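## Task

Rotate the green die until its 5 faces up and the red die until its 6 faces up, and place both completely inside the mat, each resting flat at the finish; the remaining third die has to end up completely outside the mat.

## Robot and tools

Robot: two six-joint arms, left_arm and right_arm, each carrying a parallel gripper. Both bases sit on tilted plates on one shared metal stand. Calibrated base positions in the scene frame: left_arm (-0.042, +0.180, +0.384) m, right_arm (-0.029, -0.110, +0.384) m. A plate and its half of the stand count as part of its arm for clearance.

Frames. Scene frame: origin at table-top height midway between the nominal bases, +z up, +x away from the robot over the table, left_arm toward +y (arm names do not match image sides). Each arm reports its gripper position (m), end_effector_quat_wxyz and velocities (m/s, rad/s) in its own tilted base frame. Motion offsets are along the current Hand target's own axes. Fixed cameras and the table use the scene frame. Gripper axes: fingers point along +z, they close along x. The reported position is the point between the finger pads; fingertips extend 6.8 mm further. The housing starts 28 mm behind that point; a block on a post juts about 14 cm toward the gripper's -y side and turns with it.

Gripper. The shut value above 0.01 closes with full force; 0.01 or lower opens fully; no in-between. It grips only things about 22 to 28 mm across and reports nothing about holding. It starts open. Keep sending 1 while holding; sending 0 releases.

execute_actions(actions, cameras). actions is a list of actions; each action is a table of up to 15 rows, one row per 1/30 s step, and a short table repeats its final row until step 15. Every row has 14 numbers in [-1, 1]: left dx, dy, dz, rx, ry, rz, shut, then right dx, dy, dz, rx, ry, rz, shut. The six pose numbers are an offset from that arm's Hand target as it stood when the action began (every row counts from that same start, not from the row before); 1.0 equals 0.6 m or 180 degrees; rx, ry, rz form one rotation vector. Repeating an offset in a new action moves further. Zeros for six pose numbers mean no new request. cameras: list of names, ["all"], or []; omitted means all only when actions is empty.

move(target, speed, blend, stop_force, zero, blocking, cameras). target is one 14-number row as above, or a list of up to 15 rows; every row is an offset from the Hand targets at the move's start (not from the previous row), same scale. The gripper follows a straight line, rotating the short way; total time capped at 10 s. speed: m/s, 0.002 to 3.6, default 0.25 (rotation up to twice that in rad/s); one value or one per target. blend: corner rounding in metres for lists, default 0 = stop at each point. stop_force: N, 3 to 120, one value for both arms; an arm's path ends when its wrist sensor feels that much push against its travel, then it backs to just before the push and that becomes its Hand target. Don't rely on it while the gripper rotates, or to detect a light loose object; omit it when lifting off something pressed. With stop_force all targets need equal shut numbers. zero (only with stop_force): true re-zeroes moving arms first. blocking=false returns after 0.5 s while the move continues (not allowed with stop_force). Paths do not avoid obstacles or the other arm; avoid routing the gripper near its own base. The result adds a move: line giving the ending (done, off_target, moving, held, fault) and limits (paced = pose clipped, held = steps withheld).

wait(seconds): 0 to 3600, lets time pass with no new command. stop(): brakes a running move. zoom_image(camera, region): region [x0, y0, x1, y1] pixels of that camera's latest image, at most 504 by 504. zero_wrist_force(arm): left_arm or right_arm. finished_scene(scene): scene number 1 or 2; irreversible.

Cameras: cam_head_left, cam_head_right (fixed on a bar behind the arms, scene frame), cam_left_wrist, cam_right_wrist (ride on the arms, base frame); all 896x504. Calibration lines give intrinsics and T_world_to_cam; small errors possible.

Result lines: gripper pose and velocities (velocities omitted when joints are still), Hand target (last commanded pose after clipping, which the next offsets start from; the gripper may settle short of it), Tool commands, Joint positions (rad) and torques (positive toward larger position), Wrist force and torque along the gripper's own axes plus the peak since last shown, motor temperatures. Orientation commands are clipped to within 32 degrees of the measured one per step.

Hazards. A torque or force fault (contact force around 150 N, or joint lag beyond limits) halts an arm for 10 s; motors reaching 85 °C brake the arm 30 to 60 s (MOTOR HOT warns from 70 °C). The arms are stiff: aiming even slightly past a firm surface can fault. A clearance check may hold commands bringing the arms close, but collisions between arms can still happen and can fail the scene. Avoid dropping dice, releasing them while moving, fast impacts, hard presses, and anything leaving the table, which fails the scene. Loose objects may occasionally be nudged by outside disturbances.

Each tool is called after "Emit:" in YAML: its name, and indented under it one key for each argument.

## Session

Emit:
execute_actions:
  actions: []

Emit:
zoom_image:
  camera: "cam_head_right"
  region: [200, 120, 560, 320]

Scene clock: 0.00 s.
left_arm: end_effector_position=(+0.4427, +0.2521, +0.2698) end_effector_quat_wxyz=(-0.500, +0.859, -0.025, -0.109) | right_arm: end_effector_position=(+0.8682, +0.2265, +0.3966) end_effector_quat_wxyz=(-0.192, +0.662, -0.594, +0.415)
Joint positions: left_arm=[-0.104 -1.511 1.983 4.727 -0.568 1.255] | right_arm=[3.679 -2.329 -0.889 -0.741 0.924 -2.977]
Joint velocities: within noise
Joint torques (N m): no reading
Motor temperatures (°C): left_arm=[27 28 28 36 36 34] | right_arm=[34 27 27 37 39 32]
Wrist force (N): no reading
Wrist torque (N m): no reading
Wrist force, peak (N): no reading
Hand target: left_arm +0.4427, +0.2521, +0.2698; -0.500, +0.859, -0.025, -0.109 | right_arm +0.8682, +0.2265, +0.3966; -0.192, +0.662, -0.594, +0.415
Tool commands: left_gripper/shut=+0.0 right_gripper/shut=+0.0
camera_calibration:
cam_left_wrist: T_world_to_cam=[[0.97142, 0.06674, -0.22781, -0.38733], [0.02301, -0.98162, -0.18944, 0.30368], [-0.23627, 0.17878, -0.9551, 0.41756]] pos_world=[0.46792, 0.2493, 0.3681]
cam_right_wrist: T_world_to_cam=[[-0.04943, -0.93944, 0.33913, 0.1155], [-0.99848, 0.03821, -0.03969, 0.89564], [0.02433, -0.34058, -0.9399, 0.52637]] pos_world=[0.88718, 0.25356, 0.49112]

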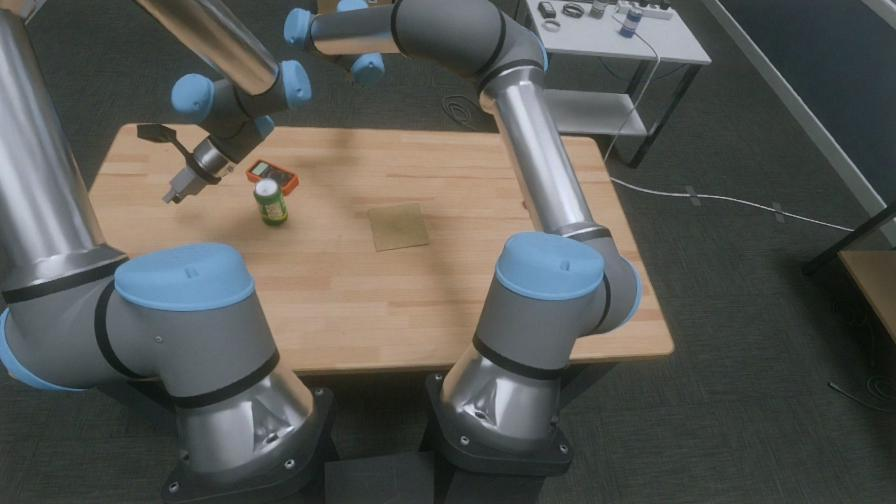

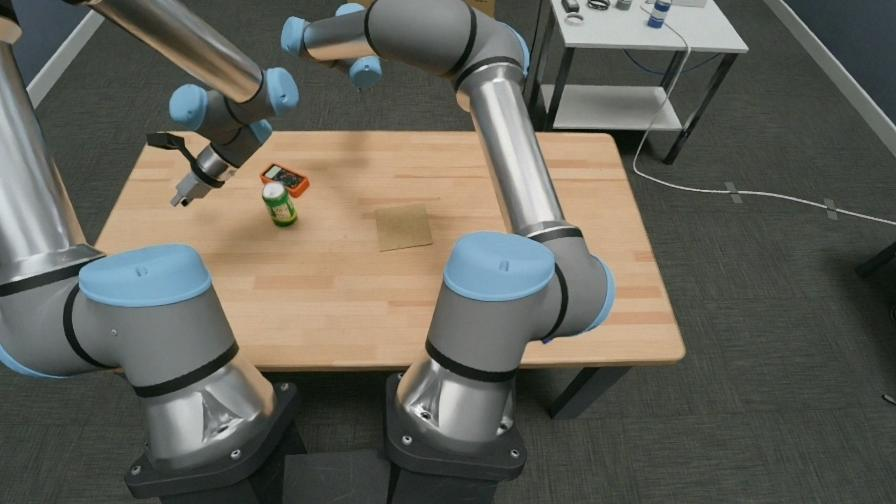

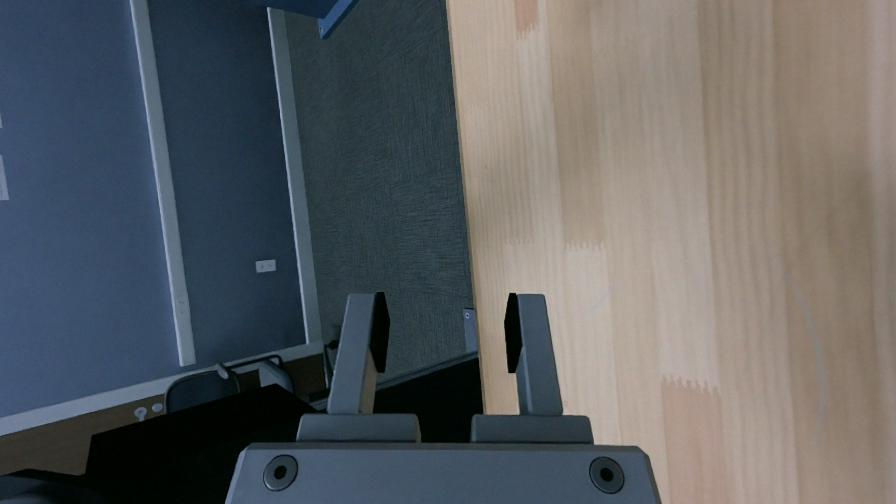

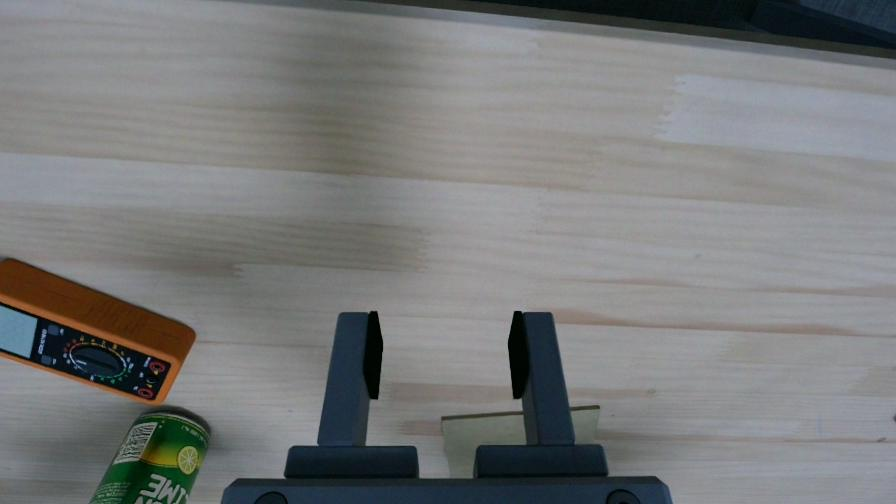

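Scaled by 1.400 from the camera's image (finer frame: 1280x720).

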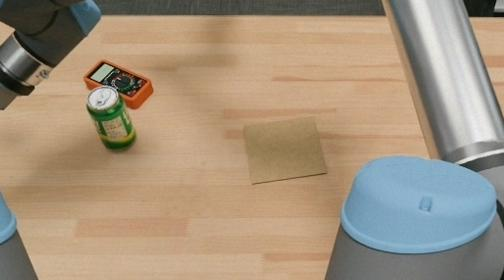

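Emit:
move:
  target: [0,0,0,0,0,0,0,0.6317,0.7587,-0.3823,0.183,0,0,0]
  speed: 0.4
  cameras: ["all"]

Scene clock: 25.93 s.
left_arm: end_effector_position=(+0.4427, +0.2521, +0.2698) end_effector_quat_wxyz=(-0.500, +0.859, -0.025, -0.109) | right_arm: end_effector_position=(+0.3860, -0.1781, +0.3122) end_effector_quat_wxyz=(-0.372, +0.581, -0.452, +0.566)
Joint positions: left_arm=[-0.104 -1.511 1.983 4.727 -0.568 1.255] | right_arm=[2.998 -1.672 -2.61 1.058 1.634 -3.476]
Joint torques (N m): left_arm=[1.04 -38.9 -8.94 -0.39 0.17 -0.02] | right_arm=[-15.54 43.68 -16.12 4.05 2.4 1.16]
Wrist force (N): left_arm=[-0.2 0.1 0.1] | right_arm=[0.0 -0.3 0.0]
Wrist torque (N m): left_arm=[0.00 0.02 0.00] | right_arm=[0.04 0.02 -0.13]
Wrist force, peak (N): left_arm=[0.5 0.0 0.2] | right_arm=[1.2 0.8 -1.9]
Hand target: left_arm +0.4427, +0.2521, +0.2698; -0.500, +0.859, -0.025, -0.109 | right_arm +0.3859, -0.1781, +0.3122; -0.372, +0.581, -0.452, +0.566
Off the commanded pose: left_arm 0.000 m, 0 deg | right_arm 0.000 m, 0 deg.
move: done
cam_left_wrist: T_world_to_cam=[[0.97142, 0.06674, -0.22781, -0.38733], [0.02301, -0.98162, -0.18944, 0.30368], [-0.23627, 0.17878, -0.9551, 0.41756]] pos_world=[0.46792, 0.2493, 0.3681]
cam_right_wrist: T_world_to_cam=[[-0.0593, -0.94002, 0.33594, -0.25514], [-0.82436, -0.14367, -0.54753, 0.48512], [0.56295, -0.3094, -0.7664, 0.06438]] pos_world=[0.34855, -0.15022, 0.40066]

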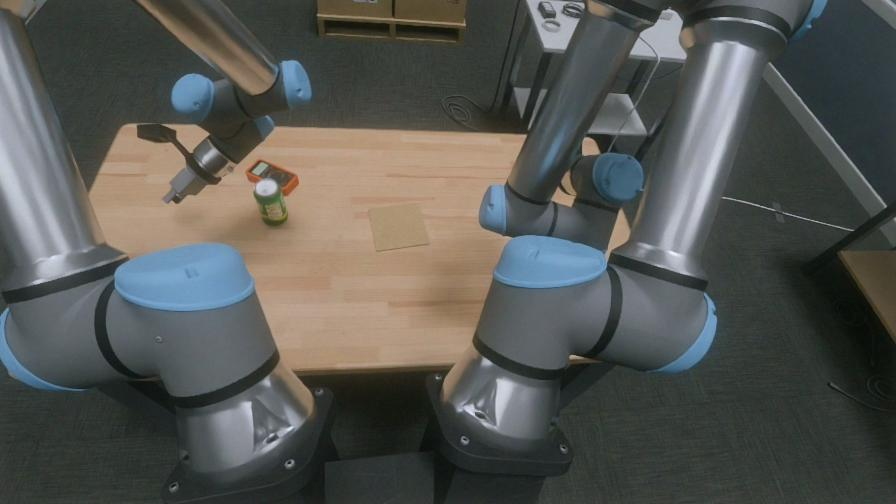

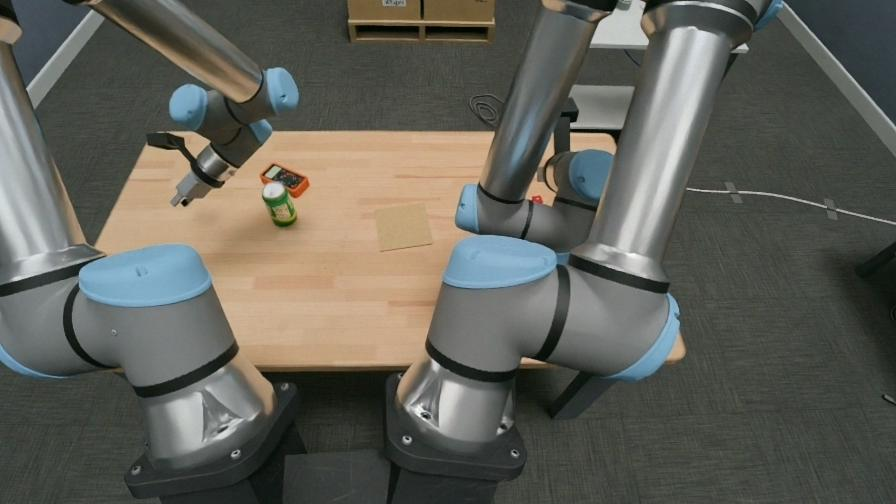

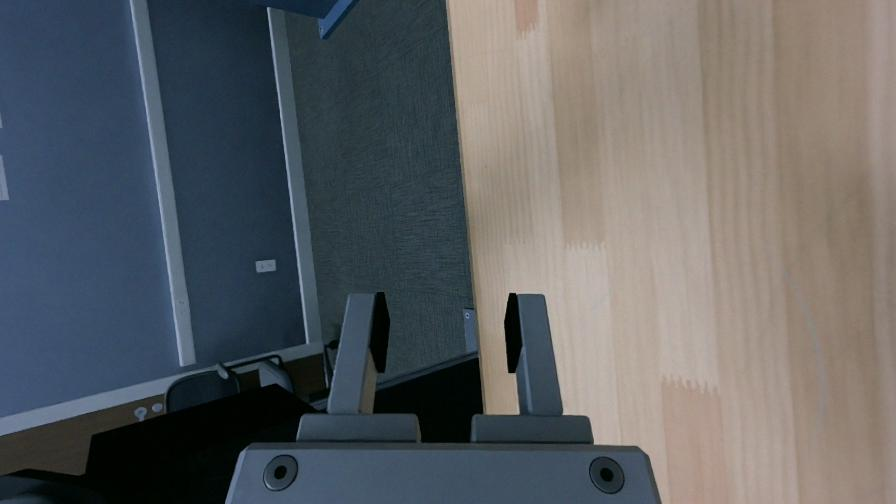

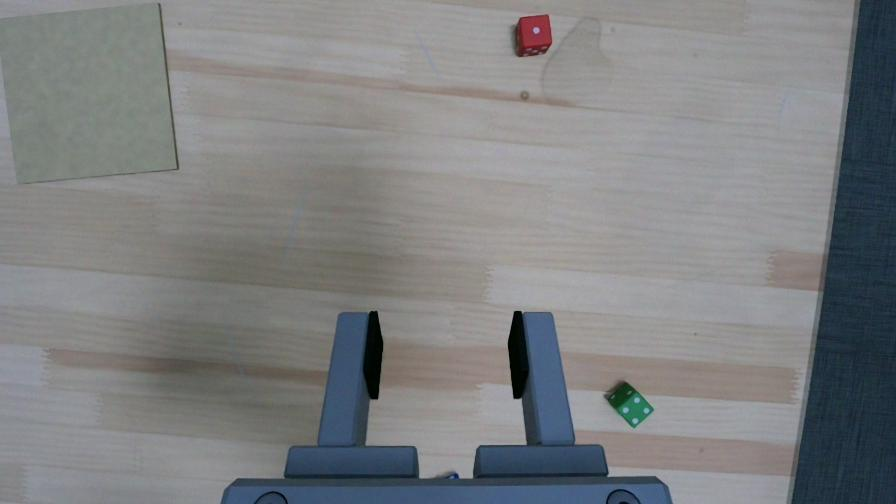

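Emit:
zoom_image:
  camera: "cam_right_wrist"
  region: [580, 350, 680, 450]

Emit:
zoom_image:
  camera: "cam_right_wrist"
  region: [490, 0, 590, 80]

Scaled by 5.040 from the camera's image (finer frame: 1280x720).

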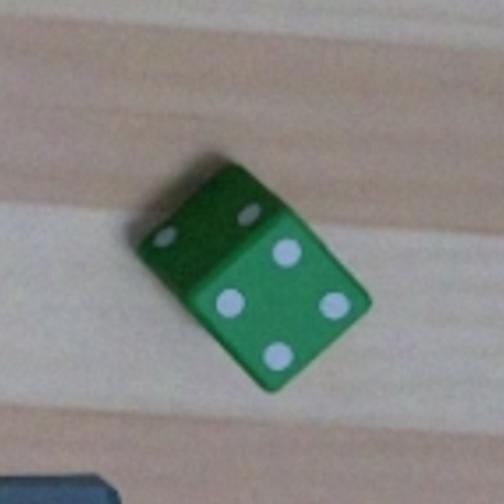

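Scaled by 5.040 from the camera's image (finer frame: 1280x720).

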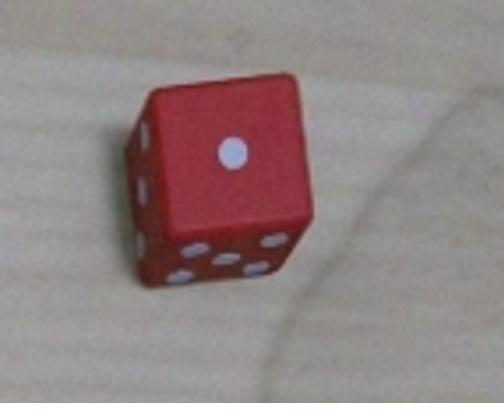

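Emit:
move:
  target: [0,0,0,0,0,0,0,0.3112,0.4625,0.1075,-0.1565,0.199,0.76,0]
  speed: 0.35
  cameras: ["cam_right_wrist"]

Emit:
zoom_image:
  camera: "cam_right_wrist"
  region: [340, 60, 560, 280]

Scene clock: 76.90 s.
left_arm: end_effector_position=(+0.4427, +0.2521, +0.2698) end_effector_quat_wxyz=(-0.500, +0.859, -0.025, -0.109) | right_arm: end_effector_position=(+0.4121, -0.4475, +0.1052) end_effector_quat_wxyz=(+0.411, +0.294, +0.856, +0.108)
Joint positions: left_arm=[-0.104 -1.511 1.983 4.727 -0.568 1.255] | right_arm=[2.378 -2.178 -2.067 0.281 2.083 -1.469]
Joint torques (N m): left_arm=[1.67 -37.86 -8.23 -0.65 0.13 -0.04] | right_arm=[-7.57 54.64 -12.52 2.91 -1.74 0.49]
Wrist force (N): left_arm=[-0.1 -0.2 -0.1] | right_arm=[-0.2 0.7 0.1]
Wrist torque (N m): left_arm=[-0.02 0.01 0.00] | right_arm=[0.07 0.03 0.00]
Wrist force, peak (N): left_arm=[0.5 0.1 -0.2] | right_arm=[-0.4 -1.0 -0.4]
Hand target: left_arm +0.4427, +0.2521, +0.2698; -0.500, +0.859, -0.025, -0.109 | right_arm +0.4121, -0.4474, +0.1052; +0.411, +0.294, +0.856, +0.108
Off the commanded pose: left_arm 0.000 m, 0 deg | right_arm 0.000 m, 0 deg.
move: done
cam_right_wrist: T_world_to_cam=[[-0.5047, 0.58137, -0.63819, 0.52949], [-0.31653, 0.56314, 0.76333, 0.32377], [0.80317, 0.58726, -0.10019, 0.03994]] pos_world=[0.33764, -0.51361, 0.09477]

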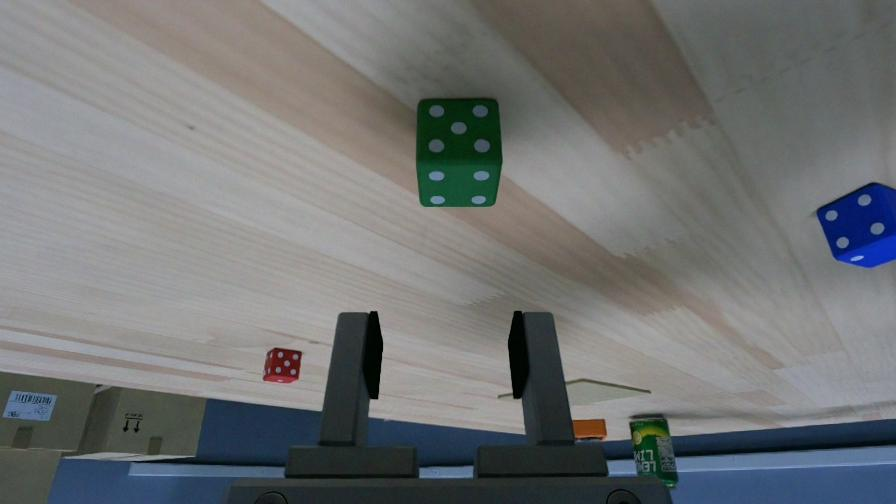

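Scaled by 2.291 from the camera's image (finer frame: 1280x720).

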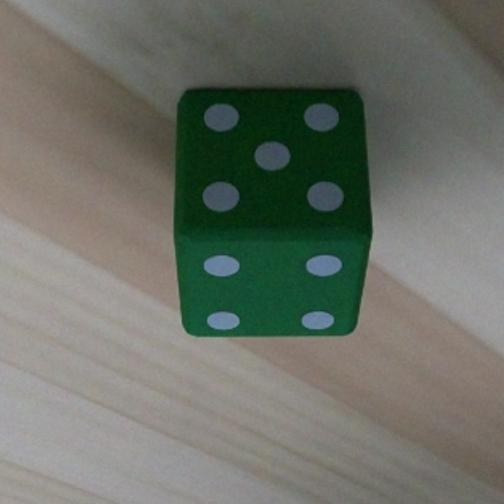

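Emit:
move:
  target: [0,0,0,0,0,0,0,0.0067,0.0103,0.0655,0,0,0,0]
  speed: 0.2
  cameras: ["cam_right_wrist"]

Scene clock: 105.17 s.
left_arm: end_effector_position=(+0.4427, +0.2521, +0.2698) end_effector_quat_wxyz=(-0.500, +0.859, -0.025, -0.109) | right_arm: end_effector_position=(+0.4428, -0.4423, +0.0802) end_effector_quat_wxyz=(+0.411, +0.294, +0.856, +0.108)
Joint positions: left_arm=[-0.104 -1.511 1.983 4.727 -0.568 1.255] | right_arm=[2.427 -2.257 -2.024 0.336 2.049 -1.428]
Joint torques (N m): left_arm=[1.73 -38.1 -8.68 -0.55 0 -0.19] | right_arm=[-17.97 43.7 -14.97 1.77 2.24 -1.24]
Wrist force (N): left_arm=[0.0 -0.2 -0.1] | right_arm=[-0.2 0.2 0.3]
Wrist torque (N m): left_arm=[-0.02 0.00 0.00] | right_arm=[0.01 0.02 0.01]
Wrist force, peak (N): left_arm=[0.4 0.0 -0.4] | right_arm=[0.1 0.6 1.9]
Hand target: left_arm +0.4427, +0.2521, +0.2698; -0.500, +0.859, -0.025, -0.109 | right_arm +0.4428, -0.4423, +0.0802; +0.411, +0.294, +0.856, +0.108
Off the commanded pose: left_arm 0.000 m, 0 deg | right_arm 0.000 m, 0 deg.
move: done
cam_right_wrist: T_world_to_cam=[[-0.50467, 0.58145, -0.63814, 0.5262], [-0.31656, 0.56306, 0.76338, 0.34962], [0.80318, 0.58727, -0.10009, 0.0097]] pos_world=[0.36844, -0.50851, 0.06987]

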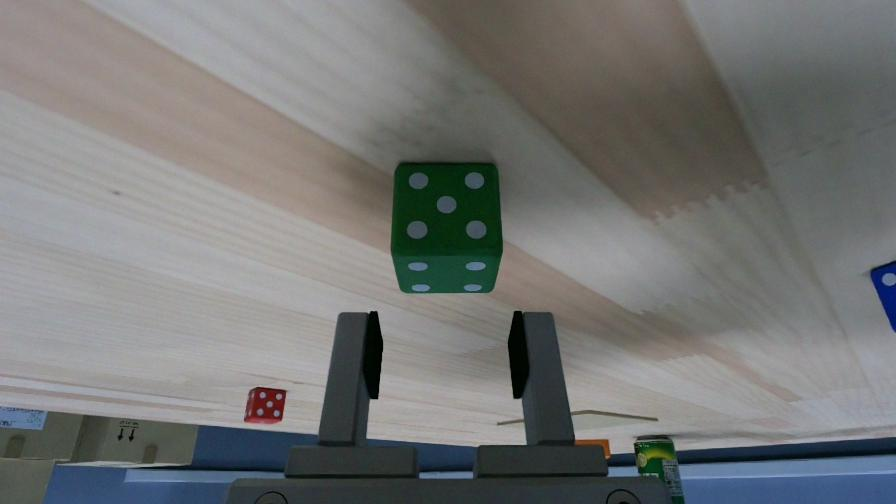

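Emit:
move:
  target:
    - [0,0,0,0,0,0,0,0,0,0.0533,0,0,0,1]
    - [0,0,0,0,0,0,0,0,0.0561,-0.156,0,0,0,1]
    - [0,0,0,0,0,0,0,0.1982,0.8767,-0.0318,0.4692,0.1442,0.2497,1]
    - [0,0,0,0,0,0,0,0.3107,0.793,0.227,0.4692,0.1442,0.2497,1]
  speed: [0.1,0.25,0.4,0.25]
  blend: [0,0.03,0.03,0]
  cameras: ["cam_right_wrist"]

Scene clock: 120.10 s.
left_arm: end_effector_position=(+0.4427, +0.2521, +0.2698) end_effector_quat_wxyz=(-0.500, +0.859, -0.025, -0.109) | right_arm: end_effector_position=(+0.4551, -0.4431, +0.0706) end_effector_quat_wxyz=(+0.412, +0.293, +0.856, +0.108)
Joint positions: left_arm=[-0.104 -1.511 1.983 4.727 -0.568 1.255] | right_arm=[2.442 -2.291 -1.998 0.353 2.04 -1.416]
Joint torques (N m): left_arm=[2.34 -38.46 -8.56 -0.29 -0.02 -0.35] | right_arm=[-9.76 27.57 -2.49 -2.32 -1.06 -0.09]
Wrist force (N): left_arm=[0.1 -0.1 -0.1] | right_arm=[16.5 18.5 -84.9]
Wrist torque (N m): left_arm=[-0.01 0.00 0.01] | right_arm=[0.31 -0.28 -0.04]
Wrist force, peak (N): left_arm=[0.2 -0.4 -0.2] | right_arm=[16.9 12.3 -113.5]
Hand target: left_arm +0.4427, +0.2521, +0.2698; -0.500, +0.859, -0.025, -0.109 | right_arm +0.4551, -0.4431, +0.0706; +0.412, +0.293, +0.856, +0.108 (not the last commanded pose)
Tool commands: left_gripper/shut=+0.0 right_gripper/shut=+1.0
Off the commanded pose: left_arm 0.000 m, 0 deg | right_arm 0.525 m, 99 deg.
FORCE FAULT: contact force on the right arm reached its limit, and that arm stopped. The contact can be on any part of that arm, not only on its tool. That arm's remaining commands of this call were not run. That arm is still stopped at the end of this call. That arm stays stopped for about 10 more seconds. Until then a move that you send moves the other arm only, and its call returns only when the move has ended. Once the stop has ended, the next robot result says so. If the stop ends while you think or write, that arm runs what you send next, counted from a new Hand target: where the arm stands when the stop ends. While its stop runs, that arm, its gripper or tool too, takes no new command. Until it ends, the stop uses up actions while you think or wait. An arm that is not stopped still takes commands.
move: fault (right_arm); path passed 0 of 4 targets
cam_right_wrist: T_world_to_cam=[[-0.50306, 0.58004, -0.64069, 0.52551], [-0.31904, 0.56433, 0.76141, 0.36309], [0.80321, 0.58744, -0.09883, -0.00068]] pos_world=[0.38075, -0.50932, 0.06016]

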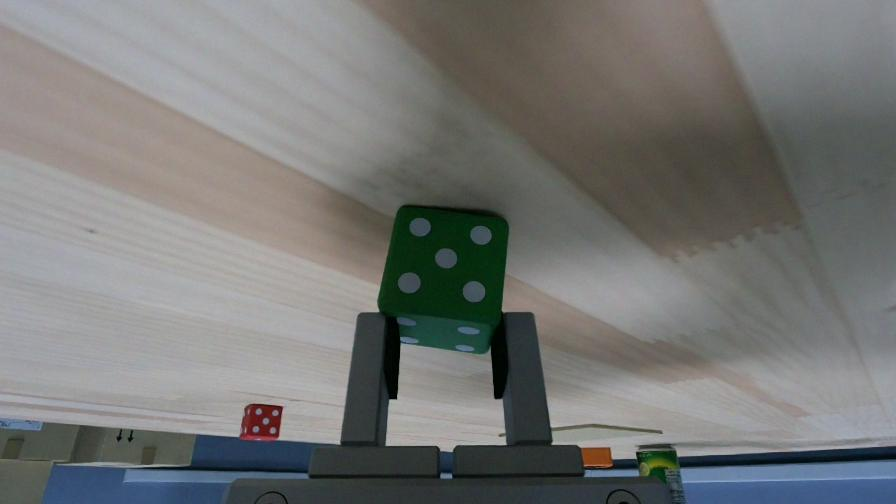

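Emit:
wait:
  seconds: 6

Emit:
move:
  target: [0,0,0,0,0,0,0,0,0,-0.07,0,0,0,1]
  speed: 0.15
  cameras: ["cam_right_wrist"]

Scene clock: 132.93 s.
left_arm: end_effector_position=(+0.4427, +0.2521, +0.2698) end_effector_quat_wxyz=(-0.500, +0.859, -0.025, -0.109) | right_arm: end_effector_position=(+0.4551, -0.4431, +0.0706) end_effector_quat_wxyz=(+0.412, +0.293, +0.856, +0.108)
Joint positions: left_arm=[-0.104 -1.511 1.983 4.727 -0.568 1.255] | right_arm=[2.442 -2.291 -1.998 0.353 2.04 -1.416]
Joint torques (N m): left_arm=[2.63 -38.41 -9.84 -0.37 0.13 -0.24] | right_arm=[-10.37 27.55 -2.94 -2.41 -1.02 0.04]
Wrist force (N): left_arm=[0.0 0.1 -0.1] | right_arm=[16.7 18.2 -84.5]
Wrist torque (N m): left_arm=[0.01 0.01 0.00] | right_arm=[0.29 -0.27 -0.04]
Wrist force, peak (N): left_arm=[-0.2 0.0 -0.4] | right_arm=[16.4 18.5 -84.8]
Hand target: left_arm +0.4427, +0.2521, +0.2698; -0.500, +0.859, -0.025, -0.109 | right_arm +0.4551, -0.4431, +0.0706; +0.412, +0.293, +0.856, +0.108 (not the last commanded pose)
Tool commands: left_gripper/shut=+0.0 right_gripper/shut=+1.0
Off the commanded pose: left_arm 0.000 m, 0 deg | right_arm 0.525 m, 99 deg.
FORCE FAULT, CONTINUED: the right arm's stop, for the force fault that an earlier result reported, is over. The rest of the stop counts as 20 of the actions that you can send in this scene. That arm's target is now where it stood when the stop ended, not its last command. That arm accepts commands again.
wait: 6.00 s; at rest from the start

Scene clock: 133.67 s.
left_arm: end_effector_position=(+0.4427, +0.2521, +0.2698) end_effector_quat_wxyz=(-0.500, +0.859, -0.025, -0.109) | right_arm: end_effector_position=(+0.4228, -0.4407, +0.0974) end_effector_quat_wxyz=(+0.412, +0.293, +0.856, +0.108)
Joint positions: left_arm=[-0.104 -1.511 1.983 4.727 -0.568 1.255] | right_arm=[2.403 -2.201 -2.066 0.315 2.067 -1.448]
Joint torques (N m): left_arm=[1.29 -37.81 -9.32 -0.56 -0.23 0.01] | right_arm=[-9.86 31.72 6.16 4.35 -2.35 1.91]
Wrist force (N): left_arm=[0.1 -0.3 0.0] | right_arm=[0.1 1.2 0.6]
Wrist torque (N m): left_arm=[-0.03 0.00 0.01] | right_arm=[0.13 0.01 -0.17]
Wrist force, peak (N): left_arm=[-0.1 0.0 -0.4] | right_arm=[17.0 18.0 -81.2]
Hand target: left_arm +0.4427, +0.2521, +0.2698; -0.500, +0.859, -0.025, -0.109 | right_arm +0.4228, -0.4407, +0.0974; +0.412, +0.293, +0.856, +0.108
Off the commanded pose: left_arm 0.000 m, 0 deg | right_arm 0.000 m, 0 deg.
move: done
cam_right_wrist: T_world_to_cam=[[-0.50301, 0.58007, -0.6407, 0.52493], [-0.319, 0.56436, 0.7614, 0.33107], [0.80326, 0.58738, -0.09884, 0.02652]] pos_world=[0.34835, -0.50692, 0.08686]

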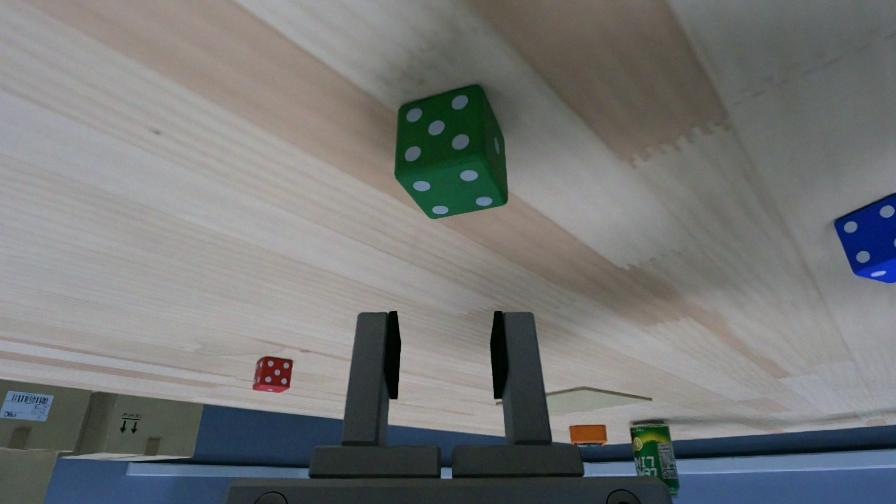

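Emit:
move:
  target: [0,0,0,0,0,0,0,-0.005,-0.013,-0.006,0,0.0331,-0.1234,0]
  speed: 0.25
  cameras: ["cam_right_wrist"]

Emit:
zoom_image:
  camera: "cam_right_wrist"
  region: [340, 60, 560, 280]

Scene clock: 161.50 s.
left_arm: end_effector_position=(+0.4427, +0.2521, +0.2698) end_effector_quat_wxyz=(-0.500, +0.859, -0.025, -0.109) | right_arm: end_effector_position=(+0.4183, -0.4487, +0.0985) end_effector_quat_wxyz=(+0.381, +0.117, +0.916, +0.041)
Joint positions: left_arm=[-0.104 -1.511 1.983 4.727 -0.568 1.255] | right_arm=[2.389 -2.158 -2.035 0.119 2.065 -1.903]
Joint torques (N m): left_arm=[1.22 -38.53 -9.19 -0.61 -0.32 -0.3] | right_arm=[-21.28 28.31 -12.11 3.49 2.31 -1.58]
Wrist force (N): left_arm=[0.1 -0.1 -0.3] | right_arm=[0.2 1.2 0.7]
Wrist torque (N m): left_arm=[-0.02 0.00 0.01] | right_arm=[0.11 0.00 -0.14]
Wrist force, peak (N): left_arm=[-0.2 -0.4 -0.2] | right_arm=[0.3 1.7 0.9]
Hand target: left_arm +0.4427, +0.2521, +0.2698; -0.500, +0.859, -0.025, -0.109 | right_arm +0.4183, -0.4485, +0.0983; +0.381, +0.117, +0.916, +0.042
Off the commanded pose: left_arm 0.000 m, 0 deg | right_arm 0.000 m, 0 deg.
move: done
cam_right_wrist: T_world_to_cam=[[-0.69354, 0.23245, -0.68188, 0.45586], [-0.42099, 0.63731, 0.64545, 0.42008], [0.58461, 0.73471, -0.34414, 0.21654]] pos_world=[0.36641, -0.53278, 0.11422]

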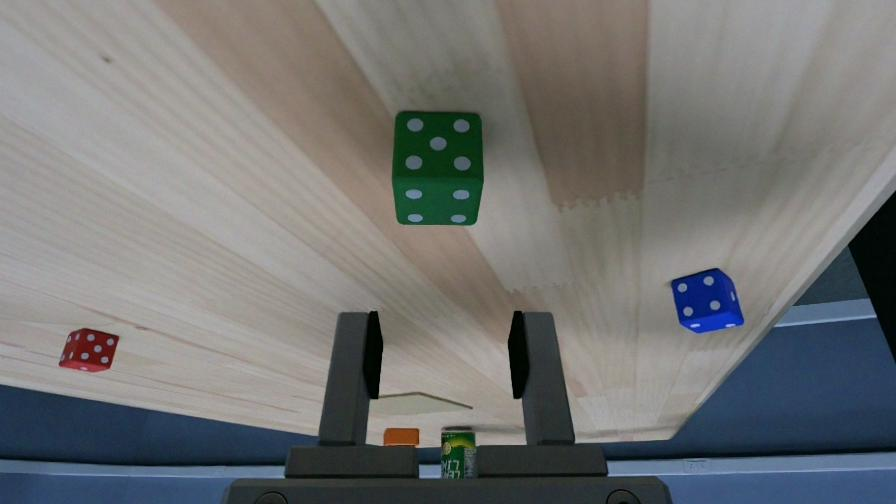

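Scaled by 2.291 from the camera's image (finer frame: 1280x720).

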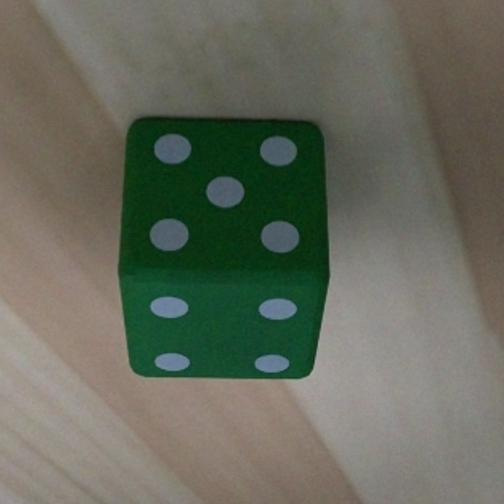

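Emit:
move:
  target:
    - [0,0,0,0,0,0,0,-0.0032,0.008,0.05,0,0,0,0]
    - [0,0,0,0,0,0,0,-0.0032,0.008,0.1023,0,0,0,1]
    - [0,0,0,0,0,0,0,-0.0032,0.064,-0.107,0,0,0,1]
    - [0,0,0,0,0,0,0,-0.1505,0.9002,0.0213,0.4311,0.2136,0.3698,1]
    - [0,0,0,0,0,0,0,-0.0415,0.86,0.2917,0.4311,0.2136,0.3698,1]
  speed: [0.2,0.1,0.25,0.4,0.25]
  blend: [0.004,0,0.03,0.03,0]
  cameras: ["cam_right_wrist","cam_head_right"]

Scene clock: 183.53 s.
left_arm: end_effector_position=(+0.4427, +0.2521, +0.2698) end_effector_quat_wxyz=(-0.500, +0.859, -0.025, -0.109) | right_arm: end_effector_position=(+0.6533, +0.0431, +0.0769) end_effector_quat_wxyz=(-0.131, +0.731, +0.606, -0.284)
Joint positions: left_arm=[-0.104 -1.511 1.983 4.727 -0.568 1.255] | right_arm=[3.411 -2.409 -1.139 -1.801 1.576 0.455]
Joint torques (N m): left_arm=[1.66 -38.72 -9.44 -0.55 -0.12 -0.12] | right_arm=[24.77 52.65 -3.52 -0.82 2.26 1.96]
Wrist force (N): left_arm=[-0.1 0.0 -0.1] | right_arm=[0.3 0.2 1.2]
Wrist torque (N m): left_arm=[-0.01 0.01 0.01] | right_arm=[0.13 0.02 0.03]
Wrist force, peak (N): left_arm=[-0.2 0.0 -0.6] | right_arm=[0.6 1.8 2.4]
Hand target: left_arm +0.4427, +0.2521, +0.2698; -0.500, +0.859, -0.025, -0.109 | right_arm +0.6533, +0.0432, +0.0768; -0.131, +0.731, +0.606, -0.284
Off the commanded pose: left_arm 0.000 m, 0 deg | right_arm 0.000 m, 0 deg.
move: done
cam_right_wrist: T_world_to_cam=[[0.09983, 0.96563, -0.23997, -0.09411], [0.9633, -0.0334, 0.26636, -0.6267], [0.24919, -0.25776, -0.93352, 0.01773]] pos_world=[0.60867, 0.07452, 0.1609]
Images, in order (width x height): cam_head_right 896x504, cam_right_wrist 896x504.

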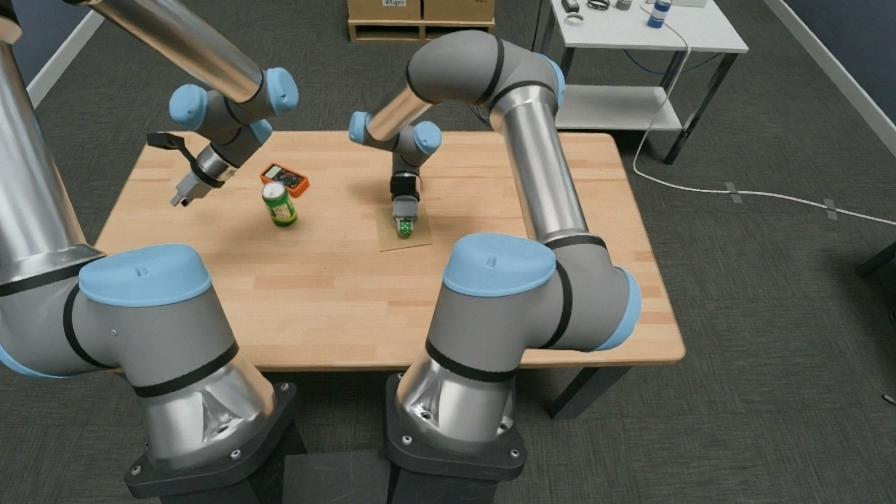

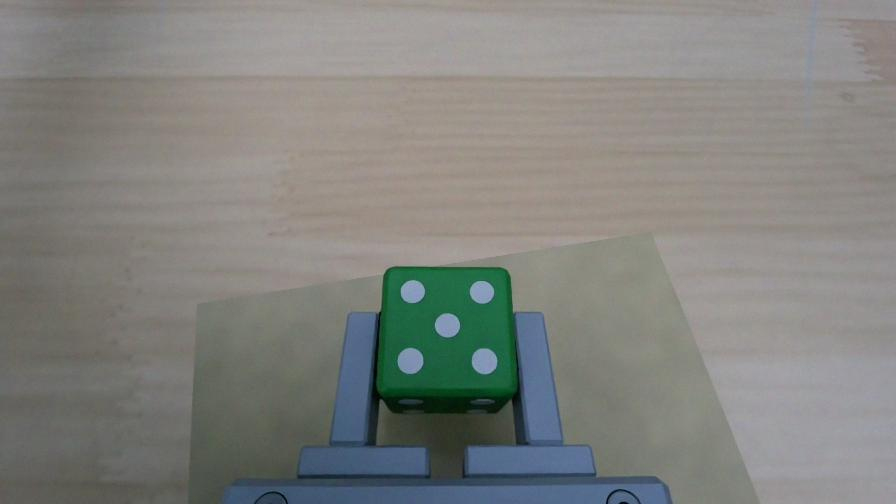

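Emit:
move:
  target: [0,0,0,0,0,0,0,0,0.0403,0.0108,0,0,0,1]
  speed: 0.012
  stop_force: 5

Emit:
move:
  target:
    - [0,0,0,0,0,0,0,0,0,0,0,0,0,0]
    - [0,0,0,0,0,0,0,0,0,-0.1333,0,0,0,0]
  speed: 0.15
  cameras: ["cam_right_wrist"]

Scene clock: 201.40 s.
left_arm: end_effector_position=(+0.4427, +0.2521, +0.2698) end_effector_quat_wxyz=(-0.500, +0.859, -0.025, -0.109) | right_arm: end_effector_position=(+0.6656, +0.0381, +0.0627) end_effector_quat_wxyz=(-0.131, +0.731, +0.606, -0.284)
Joint positions: left_arm=[-0.104 -1.511 1.983 4.727 -0.568 1.255] | right_arm=[3.4 -2.452 -1.096 -1.801 1.57 0.446]
Joint torques (N m): left_arm=[2.59 -38.27 -8.71 -0.69 -0.29 -0.1] | right_arm=[22.06 61.36 -4.14 1.5 1.85 2]
Wrist force (N): left_arm=[0.0 0.1 0.0] | right_arm=[1.6 -7.1 -1.7]
Wrist torque (N m): left_arm=[0.01 0.01 0.00] | right_arm=[-0.56 -0.11 0.00]
Wrist force, peak (N): left_arm=[0.1 -0.2 -0.6] | right_arm=[-0.9 -16.9 -1.3]
Hand target: left_arm +0.4427, +0.2521, +0.2698; -0.500, +0.859, -0.025, -0.109 | right_arm +0.6656, +0.0381, +0.0627; -0.131, +0.731, +0.606, -0.284 (not the last commanded pose)
Off the commanded pose: left_arm 0.000 m, 0 deg | right_arm 0.006 m, 0 deg.
move: contact (right_arm)

Scene clock: 202.93 s.
left_arm: end_effector_position=(+0.4427, +0.2521, +0.2698) end_effector_quat_wxyz=(-0.500, +0.859, -0.025, -0.109) | right_arm: end_effector_position=(+0.7115, +0.0504, +0.1269) end_effector_quat_wxyz=(-0.131, +0.731, +0.606, -0.284)
Joint positions: left_arm=[-0.104 -1.511 1.983 4.727 -0.568 1.255] | right_arm=[3.4 -2.533 -0.771 -2.045 1.57 0.446]
Joint torques (N m): left_arm=[2.49 -37.62 -10.41 -0.46 -0.17 -0.1] | right_arm=[13.27 68.79 20.62 -1.44 2.48 -1.41]
Wrist force (N): left_arm=[0.0 0.0 -0.1] | right_arm=[0.5 0.1 1.2]
Wrist torque (N m): left_arm=[0.00 0.01 0.01] | right_arm=[0.12 -0.04 0.01]
Wrist force, peak (N): left_arm=[0.2 -0.4 -0.4] | right_arm=[1.2 -7.3 -1.5]
Hand target: left_arm +0.4427, +0.2521, +0.2698; -0.500, +0.859, -0.025, -0.109 | right_arm +0.7115, +0.0503, +0.1271; -0.131, +0.731, +0.606, -0.284
Off the commanded pose: left_arm 0.000 m, 0 deg | right_arm 0.000 m, 0 deg.
move: done
cam_right_wrist: T_world_to_cam=[[0.09973, 0.96561, -0.24011, -0.09478], [0.96333, -0.03329, 0.26624, -0.69594], [0.24909, -0.25785, -0.93352, 0.05181]] pos_world=[0.66697, 0.08172, 0.2109]

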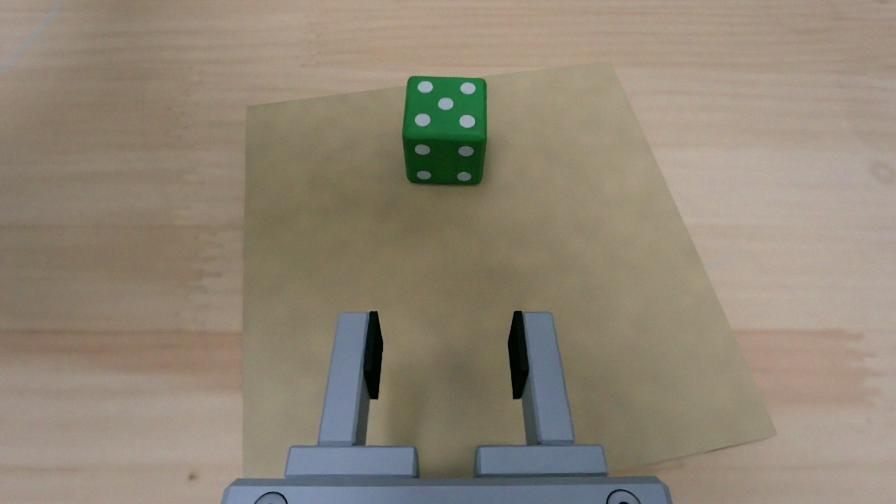

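Emit:
move:
  target:
    - [0,0,0,0,0,0,0,-0.3,-0.254,-0.0818,-0.249,-0.018,-0.0313,0]
    - [0,0,0,0,0,0,0,-0.616,-0.0457,-0.042,-0.4982,-0.0361,-0.0626,0]
  speed: 0.4
  blend: [0.05,0]
  cameras: ["cam_right_wrist"]

Emit:
zoom_image:
  camera: "cam_right_wrist"
  region: [340, 60, 560, 280]

Scene clock: 215.13 s.
left_arm: end_effector_position=(+0.4427, +0.2521, +0.2698) end_effector_quat_wxyz=(-0.500, +0.859, -0.025, -0.109) | right_arm: end_effector_position=(+0.6652, -0.2946, +0.2570) end_effector_quat_wxyz=(+0.428, +0.539, +0.697, +0.201)
Joint positions: left_arm=[-0.104 -1.511 1.983 4.727 -0.568 1.255] | right_arm=[2.905 -2.065 -1.786 0.124 1.585 -0.484]
Joint torques (N m): left_arm=[2.09 -38.06 -9.01 -0.4 -0.5 -0.34] | right_arm=[-8.16 49.44 -5.33 4.52 1.21 -0.47]
Wrist force (N): left_arm=[0.1 0.0 0.0] | right_arm=[0.0 1.4 1.0]
Wrist torque (N m): left_arm=[0.01 0.00 0.00] | right_arm=[0.14 0.01 -0.16]
Wrist force, peak (N): left_arm=[-0.2 -0.5 -0.5] | right_arm=[1.6 1.6 1.7]
Hand target: left_arm +0.4427, +0.2521, +0.2698; -0.500, +0.859, -0.025, -0.109 | right_arm +0.6652, -0.2946, +0.2570; +0.428, +0.538, +0.697, +0.201
Off the commanded pose: left_arm 0.000 m, 0 deg | right_arm 0.000 m, 0 deg.
move: done
cam_right_wrist: T_world_to_cam=[[-0.07064, 0.92028, -0.38484, 0.41123], [-0.24531, 0.35793, 0.90095, 0.05865], [0.96687, 0.15805, 0.20047, -0.55054]] pos_world=[0.57574, -0.31243, 0.21579]

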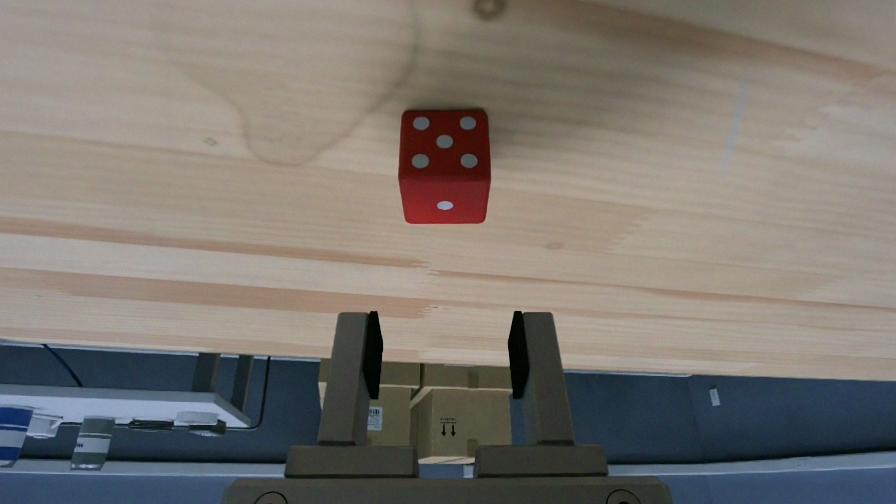

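Scaled by 2.291 from the camera's image (finer frame: 1280x720).

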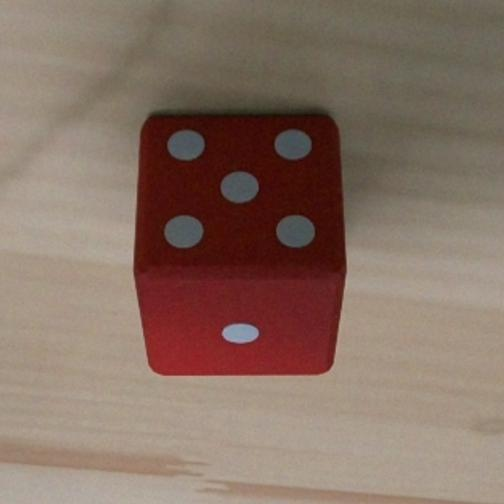

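Emit:
move:
  target:
    - [0,0,0,0,0,0,0,0,0.005,0.05,0,0,0,0]
    - [0,0,0,0,0,0,0,0,0.005,0.1012,0,0,0,1]
    - [0,0,0,0,0,0,0,0,0.0568,-0.092,0,0,0,1]
    - [0,0,0,0,0,0,0,0.3257,0.0087,-0.097,0.5,0,0,1]
    - [0,0,0,0,0,0,0,0.3325,-0.0672,0.0603,0.5,0,0,1]
  speed: [0.2,0.1,0.25,0.4,0.2]
  blend: [0.004,0,0.03,0.02,0]
  cameras: ["cam_right_wrist"]

Scene clock: 236.40 s.
left_arm: end_effector_position=(+0.4427, +0.2521, +0.2698) end_effector_quat_wxyz=(-0.500, +0.859, -0.025, -0.109) | right_arm: end_effector_position=(+0.6607, -0.1308, +0.1311) end_effector_quat_wxyz=(-0.078, +0.684, +0.635, -0.351)
Joint positions: left_arm=[-0.104 -1.511 1.983 4.727 -0.568 1.255] | right_arm=[3.23 -2.394 -1.042 -1.963 1.28 0.267]
Joint torques (N m): left_arm=[1.86 -37.38 -9.69 -0.6 -0.2 -0.15] | right_arm=[17 57.41 -2.4 -1.75 2.44 1.94]
Wrist force (N): left_arm=[-0.3 0.0 -0.3] | right_arm=[0.5 0.8 1.3]
Wrist torque (N m): left_arm=[0.00 0.03 0.00] | right_arm=[0.20 0.00 -0.07]
Wrist force, peak (N): left_arm=[-0.2 0.0 -0.7] | right_arm=[0.3 2.3 2.3]
Hand target: left_arm +0.4427, +0.2521, +0.2698; -0.500, +0.859, -0.025, -0.109 | right_arm +0.6607, -0.1307, +0.1311; -0.078, +0.684, +0.635, -0.351
Off the commanded pose: left_arm 0.000 m, 0 deg | right_arm 0.000 m, 0 deg.
move: done
cam_right_wrist: T_world_to_cam=[[-0.05751, 0.92938, -0.36463, 0.20159], [0.96797, 0.14132, 0.20753, -0.62658], [0.2444, -0.34101, -0.90773, 0.01057]] pos_world=[0.61552, -0.0952, 0.21313]

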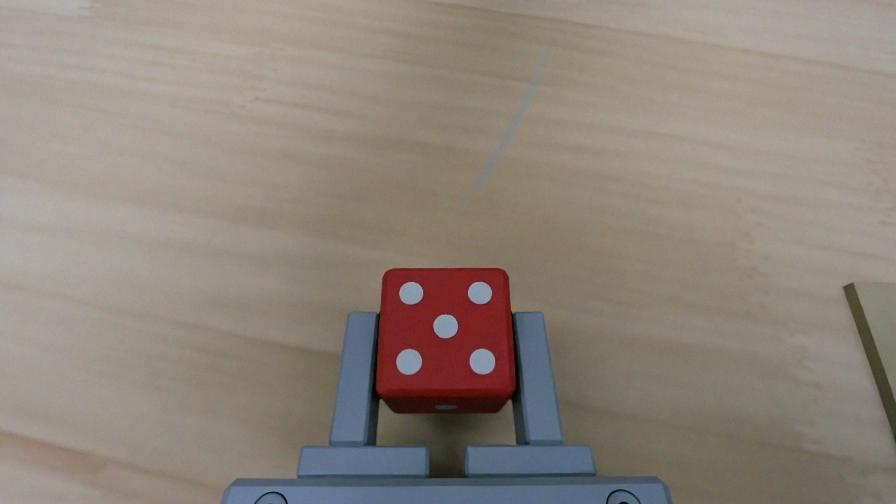

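Emit:
move:
  target: [0,0,0,0,0,0,0,0,0.0322,0.0086,0,0,0,1]
  speed: 0.012
  stop_force: 5

Emit:
move:
  target:
    - [0,0,0,0,0,0,0,0,0,0,0,0,0,0]
    - [0,0,0,0,0,0,0,0,0,-0.1167,0,0,0,0]
    - [0,0,0,0,0,0,0,0,-0.1802,-0.1001,-0.25,0,0,0]
    - [0,0,0,0,0,0,0,0,-0.1037,0.0019,-0.5,0,0,0]
  speed: [0.15,0.15,0.3,0.3]
  blend: [0,0.02,0.03,0]
  cameras: ["cam_right_wrist"]

Scene clock: 251.67 s.
left_arm: end_effector_position=(+0.4427, +0.2521, +0.2698) end_effector_quat_wxyz=(-0.500, +0.859, -0.025, -0.109) | right_arm: end_effector_position=(+0.6684, -0.1339, +0.1223) end_effector_quat_wxyz=(-0.078, +0.684, +0.635, -0.351)
Joint positions: left_arm=[-0.104 -1.511 1.983 4.727 -0.568 1.255] | right_arm=[3.226 -2.422 -1.014 -1.962 1.277 0.263]
Joint torques (N m): left_arm=[2.07 -38.16 -9.59 -0.49 -0.46 -0.25] | right_arm=[12.08 64.93 -3.26 0.46 1.83 1.89]
Wrist force (N): left_arm=[-0.1 0.0 -0.5] | right_arm=[1.1 -6.3 -1.3]
Wrist torque (N m): left_arm=[0.00 0.02 0.01] | right_arm=[-0.51 -0.04 0.02]
Wrist force, peak (N): left_arm=[-0.3 -0.2 -0.6] | right_arm=[1.3 -28.4 -3.0]
Hand target: left_arm +0.4427, +0.2521, +0.2698; -0.500, +0.859, -0.025, -0.109 | right_arm +0.6684, -0.1339, +0.1223; -0.078, +0.684, +0.635, -0.351 (not the last commanded pose)
Off the commanded pose: left_arm 0.000 m, 0 deg | right_arm 0.008 m, 0 deg.
move: contact (right_arm)

Scene clock: 255.77 s.
left_arm: end_effector_position=(+0.4427, +0.2521, +0.2698) end_effector_quat_wxyz=(-0.500, +0.859, -0.025, -0.109) | right_arm: end_effector_position=(+0.6170, -0.1230, +0.1558) end_effector_quat_wxyz=(+0.428, +0.539, +0.697, +0.201) end_effector_velocity=(+0.001, +0.001, +0.001) end_effector_angular_velocity=(+0.001, -0.005, +0.002)
Joint positions: left_arm=[-0.104 -1.511 1.983 4.727 -0.568 1.255] | right_arm=[3.242 -2.095 -2.145 0.489 1.306 -0.294]
Joint velocities: left_arm=[within noise] | right_arm=[0.001 0 0.001 0.005 0 0]
Joint torques (N m): left_arm=[2.02 -37.6 -10.4 -0.6 -0.29 -0.22] | right_arm=[10.57 44.53 10.67 4.39 -1.7 1.12]
Wrist force (N): left_arm=[-0.1 0.1 -0.4] | right_arm=[0.4 1.0 0.8]
Wrist torque (N m): left_arm=[0.01 0.01 0.00] | right_arm=[0.10 -0.03 -0.16]
Wrist force, peak (N): left_arm=[-0.1 -0.1 -0.6] | right_arm=[1.1 -6.3 -1.2]
Hand target: left_arm +0.4427, +0.2521, +0.2698; -0.500, +0.859, -0.025, -0.109 | right_arm +0.6171, -0.1230, +0.1558; +0.428, +0.538, +0.697, +0.201
Off the commanded pose: left_arm 0.000 m, 0 deg | right_arm 0.000 m, 0 deg.
move: done
cam_right_wrist: T_world_to_cam=[[-0.07071, 0.92027, -0.38484, 0.21105], [-0.24511, 0.35795, 0.901, 0.0766], [0.96691, 0.15804, 0.20026, -0.51074]] pos_world=[0.52754, -0.14092, 0.11449]

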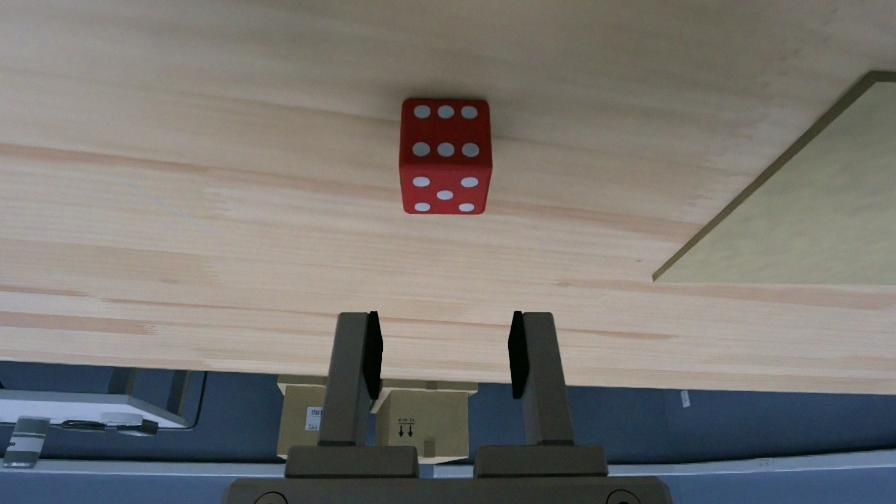

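Emit:
move:
  target:
    - [0,0,0,0,0,0,0,0,0,0.05,0,0,0,0]
    - [0,0,0,0,0,0,0,0,0,0.1011,0,0,0,1]
    - [0,0,0,0,0,0,0,0,0.0518,-0.092,0,0,0,1]
    - [0,0,0,0,0,0,0,0.2605,0.1863,-0.0457,0.5,0,0,1]
    - [0,0,0,0,0,0,0,0.2795,0.1377,0.1063,0.5,0,0,1]
  speed: [0.2,0.1,0.25,0.4,0.2]
  blend: [0.004,0,0.03,0.02,0]
  cameras: ["cam_right_wrist"]

Scene clock: 273.90 s.
left_arm: end_effector_position=(+0.4427, +0.2521, +0.2698) end_effector_quat_wxyz=(-0.500, +0.859, -0.025, -0.109) | right_arm: end_effector_position=(+0.7079, +0.0482, +0.1180) end_effector_quat_wxyz=(-0.078, +0.684, +0.635, -0.351)
Joint positions: left_arm=[-0.104 -1.511 1.983 4.727 -0.568 1.255] | right_arm=[3.441 -2.564 -0.75 -2.122 1.417 0.432]
Joint torques (N m): left_arm=[1.99 -37.75 -10.54 -0.64 -0.46 -0.23] | right_arm=[26.09 56.56 5.76 1.16 2.82 1.85]
Wrist force (N): left_arm=[-0.3 0.0 -0.5] | right_arm=[0.7 0.3 1.1]
Wrist torque (N m): left_arm=[0.01 0.03 0.01] | right_arm=[0.14 -0.03 -0.03]
Wrist force, peak (N): left_arm=[-0.3 -0.4 -0.3] | right_arm=[0.7 2.1 2.0]
Hand target: left_arm +0.4427, +0.2521, +0.2698; -0.500, +0.859, -0.025, -0.109 | right_arm +0.7079, +0.0483, +0.1180; -0.078, +0.684, +0.635, -0.351
Off the commanded pose: left_arm 0.000 m, 0 deg | right_arm 0.000 m, 0 deg.
move: done
cam_right_wrist: T_world_to_cam=[[-0.05759, 0.92938, -0.3646, 0.03321], [0.96799, 0.14134, 0.2074, -0.69484], [0.24429, -0.34099, -0.90777, 0.04826]] pos_world=[0.66272, 0.0838, 0.20003]

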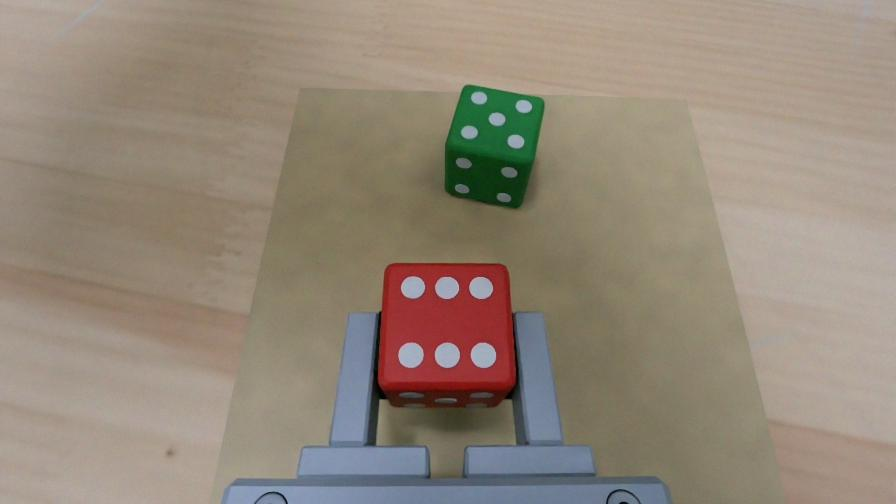

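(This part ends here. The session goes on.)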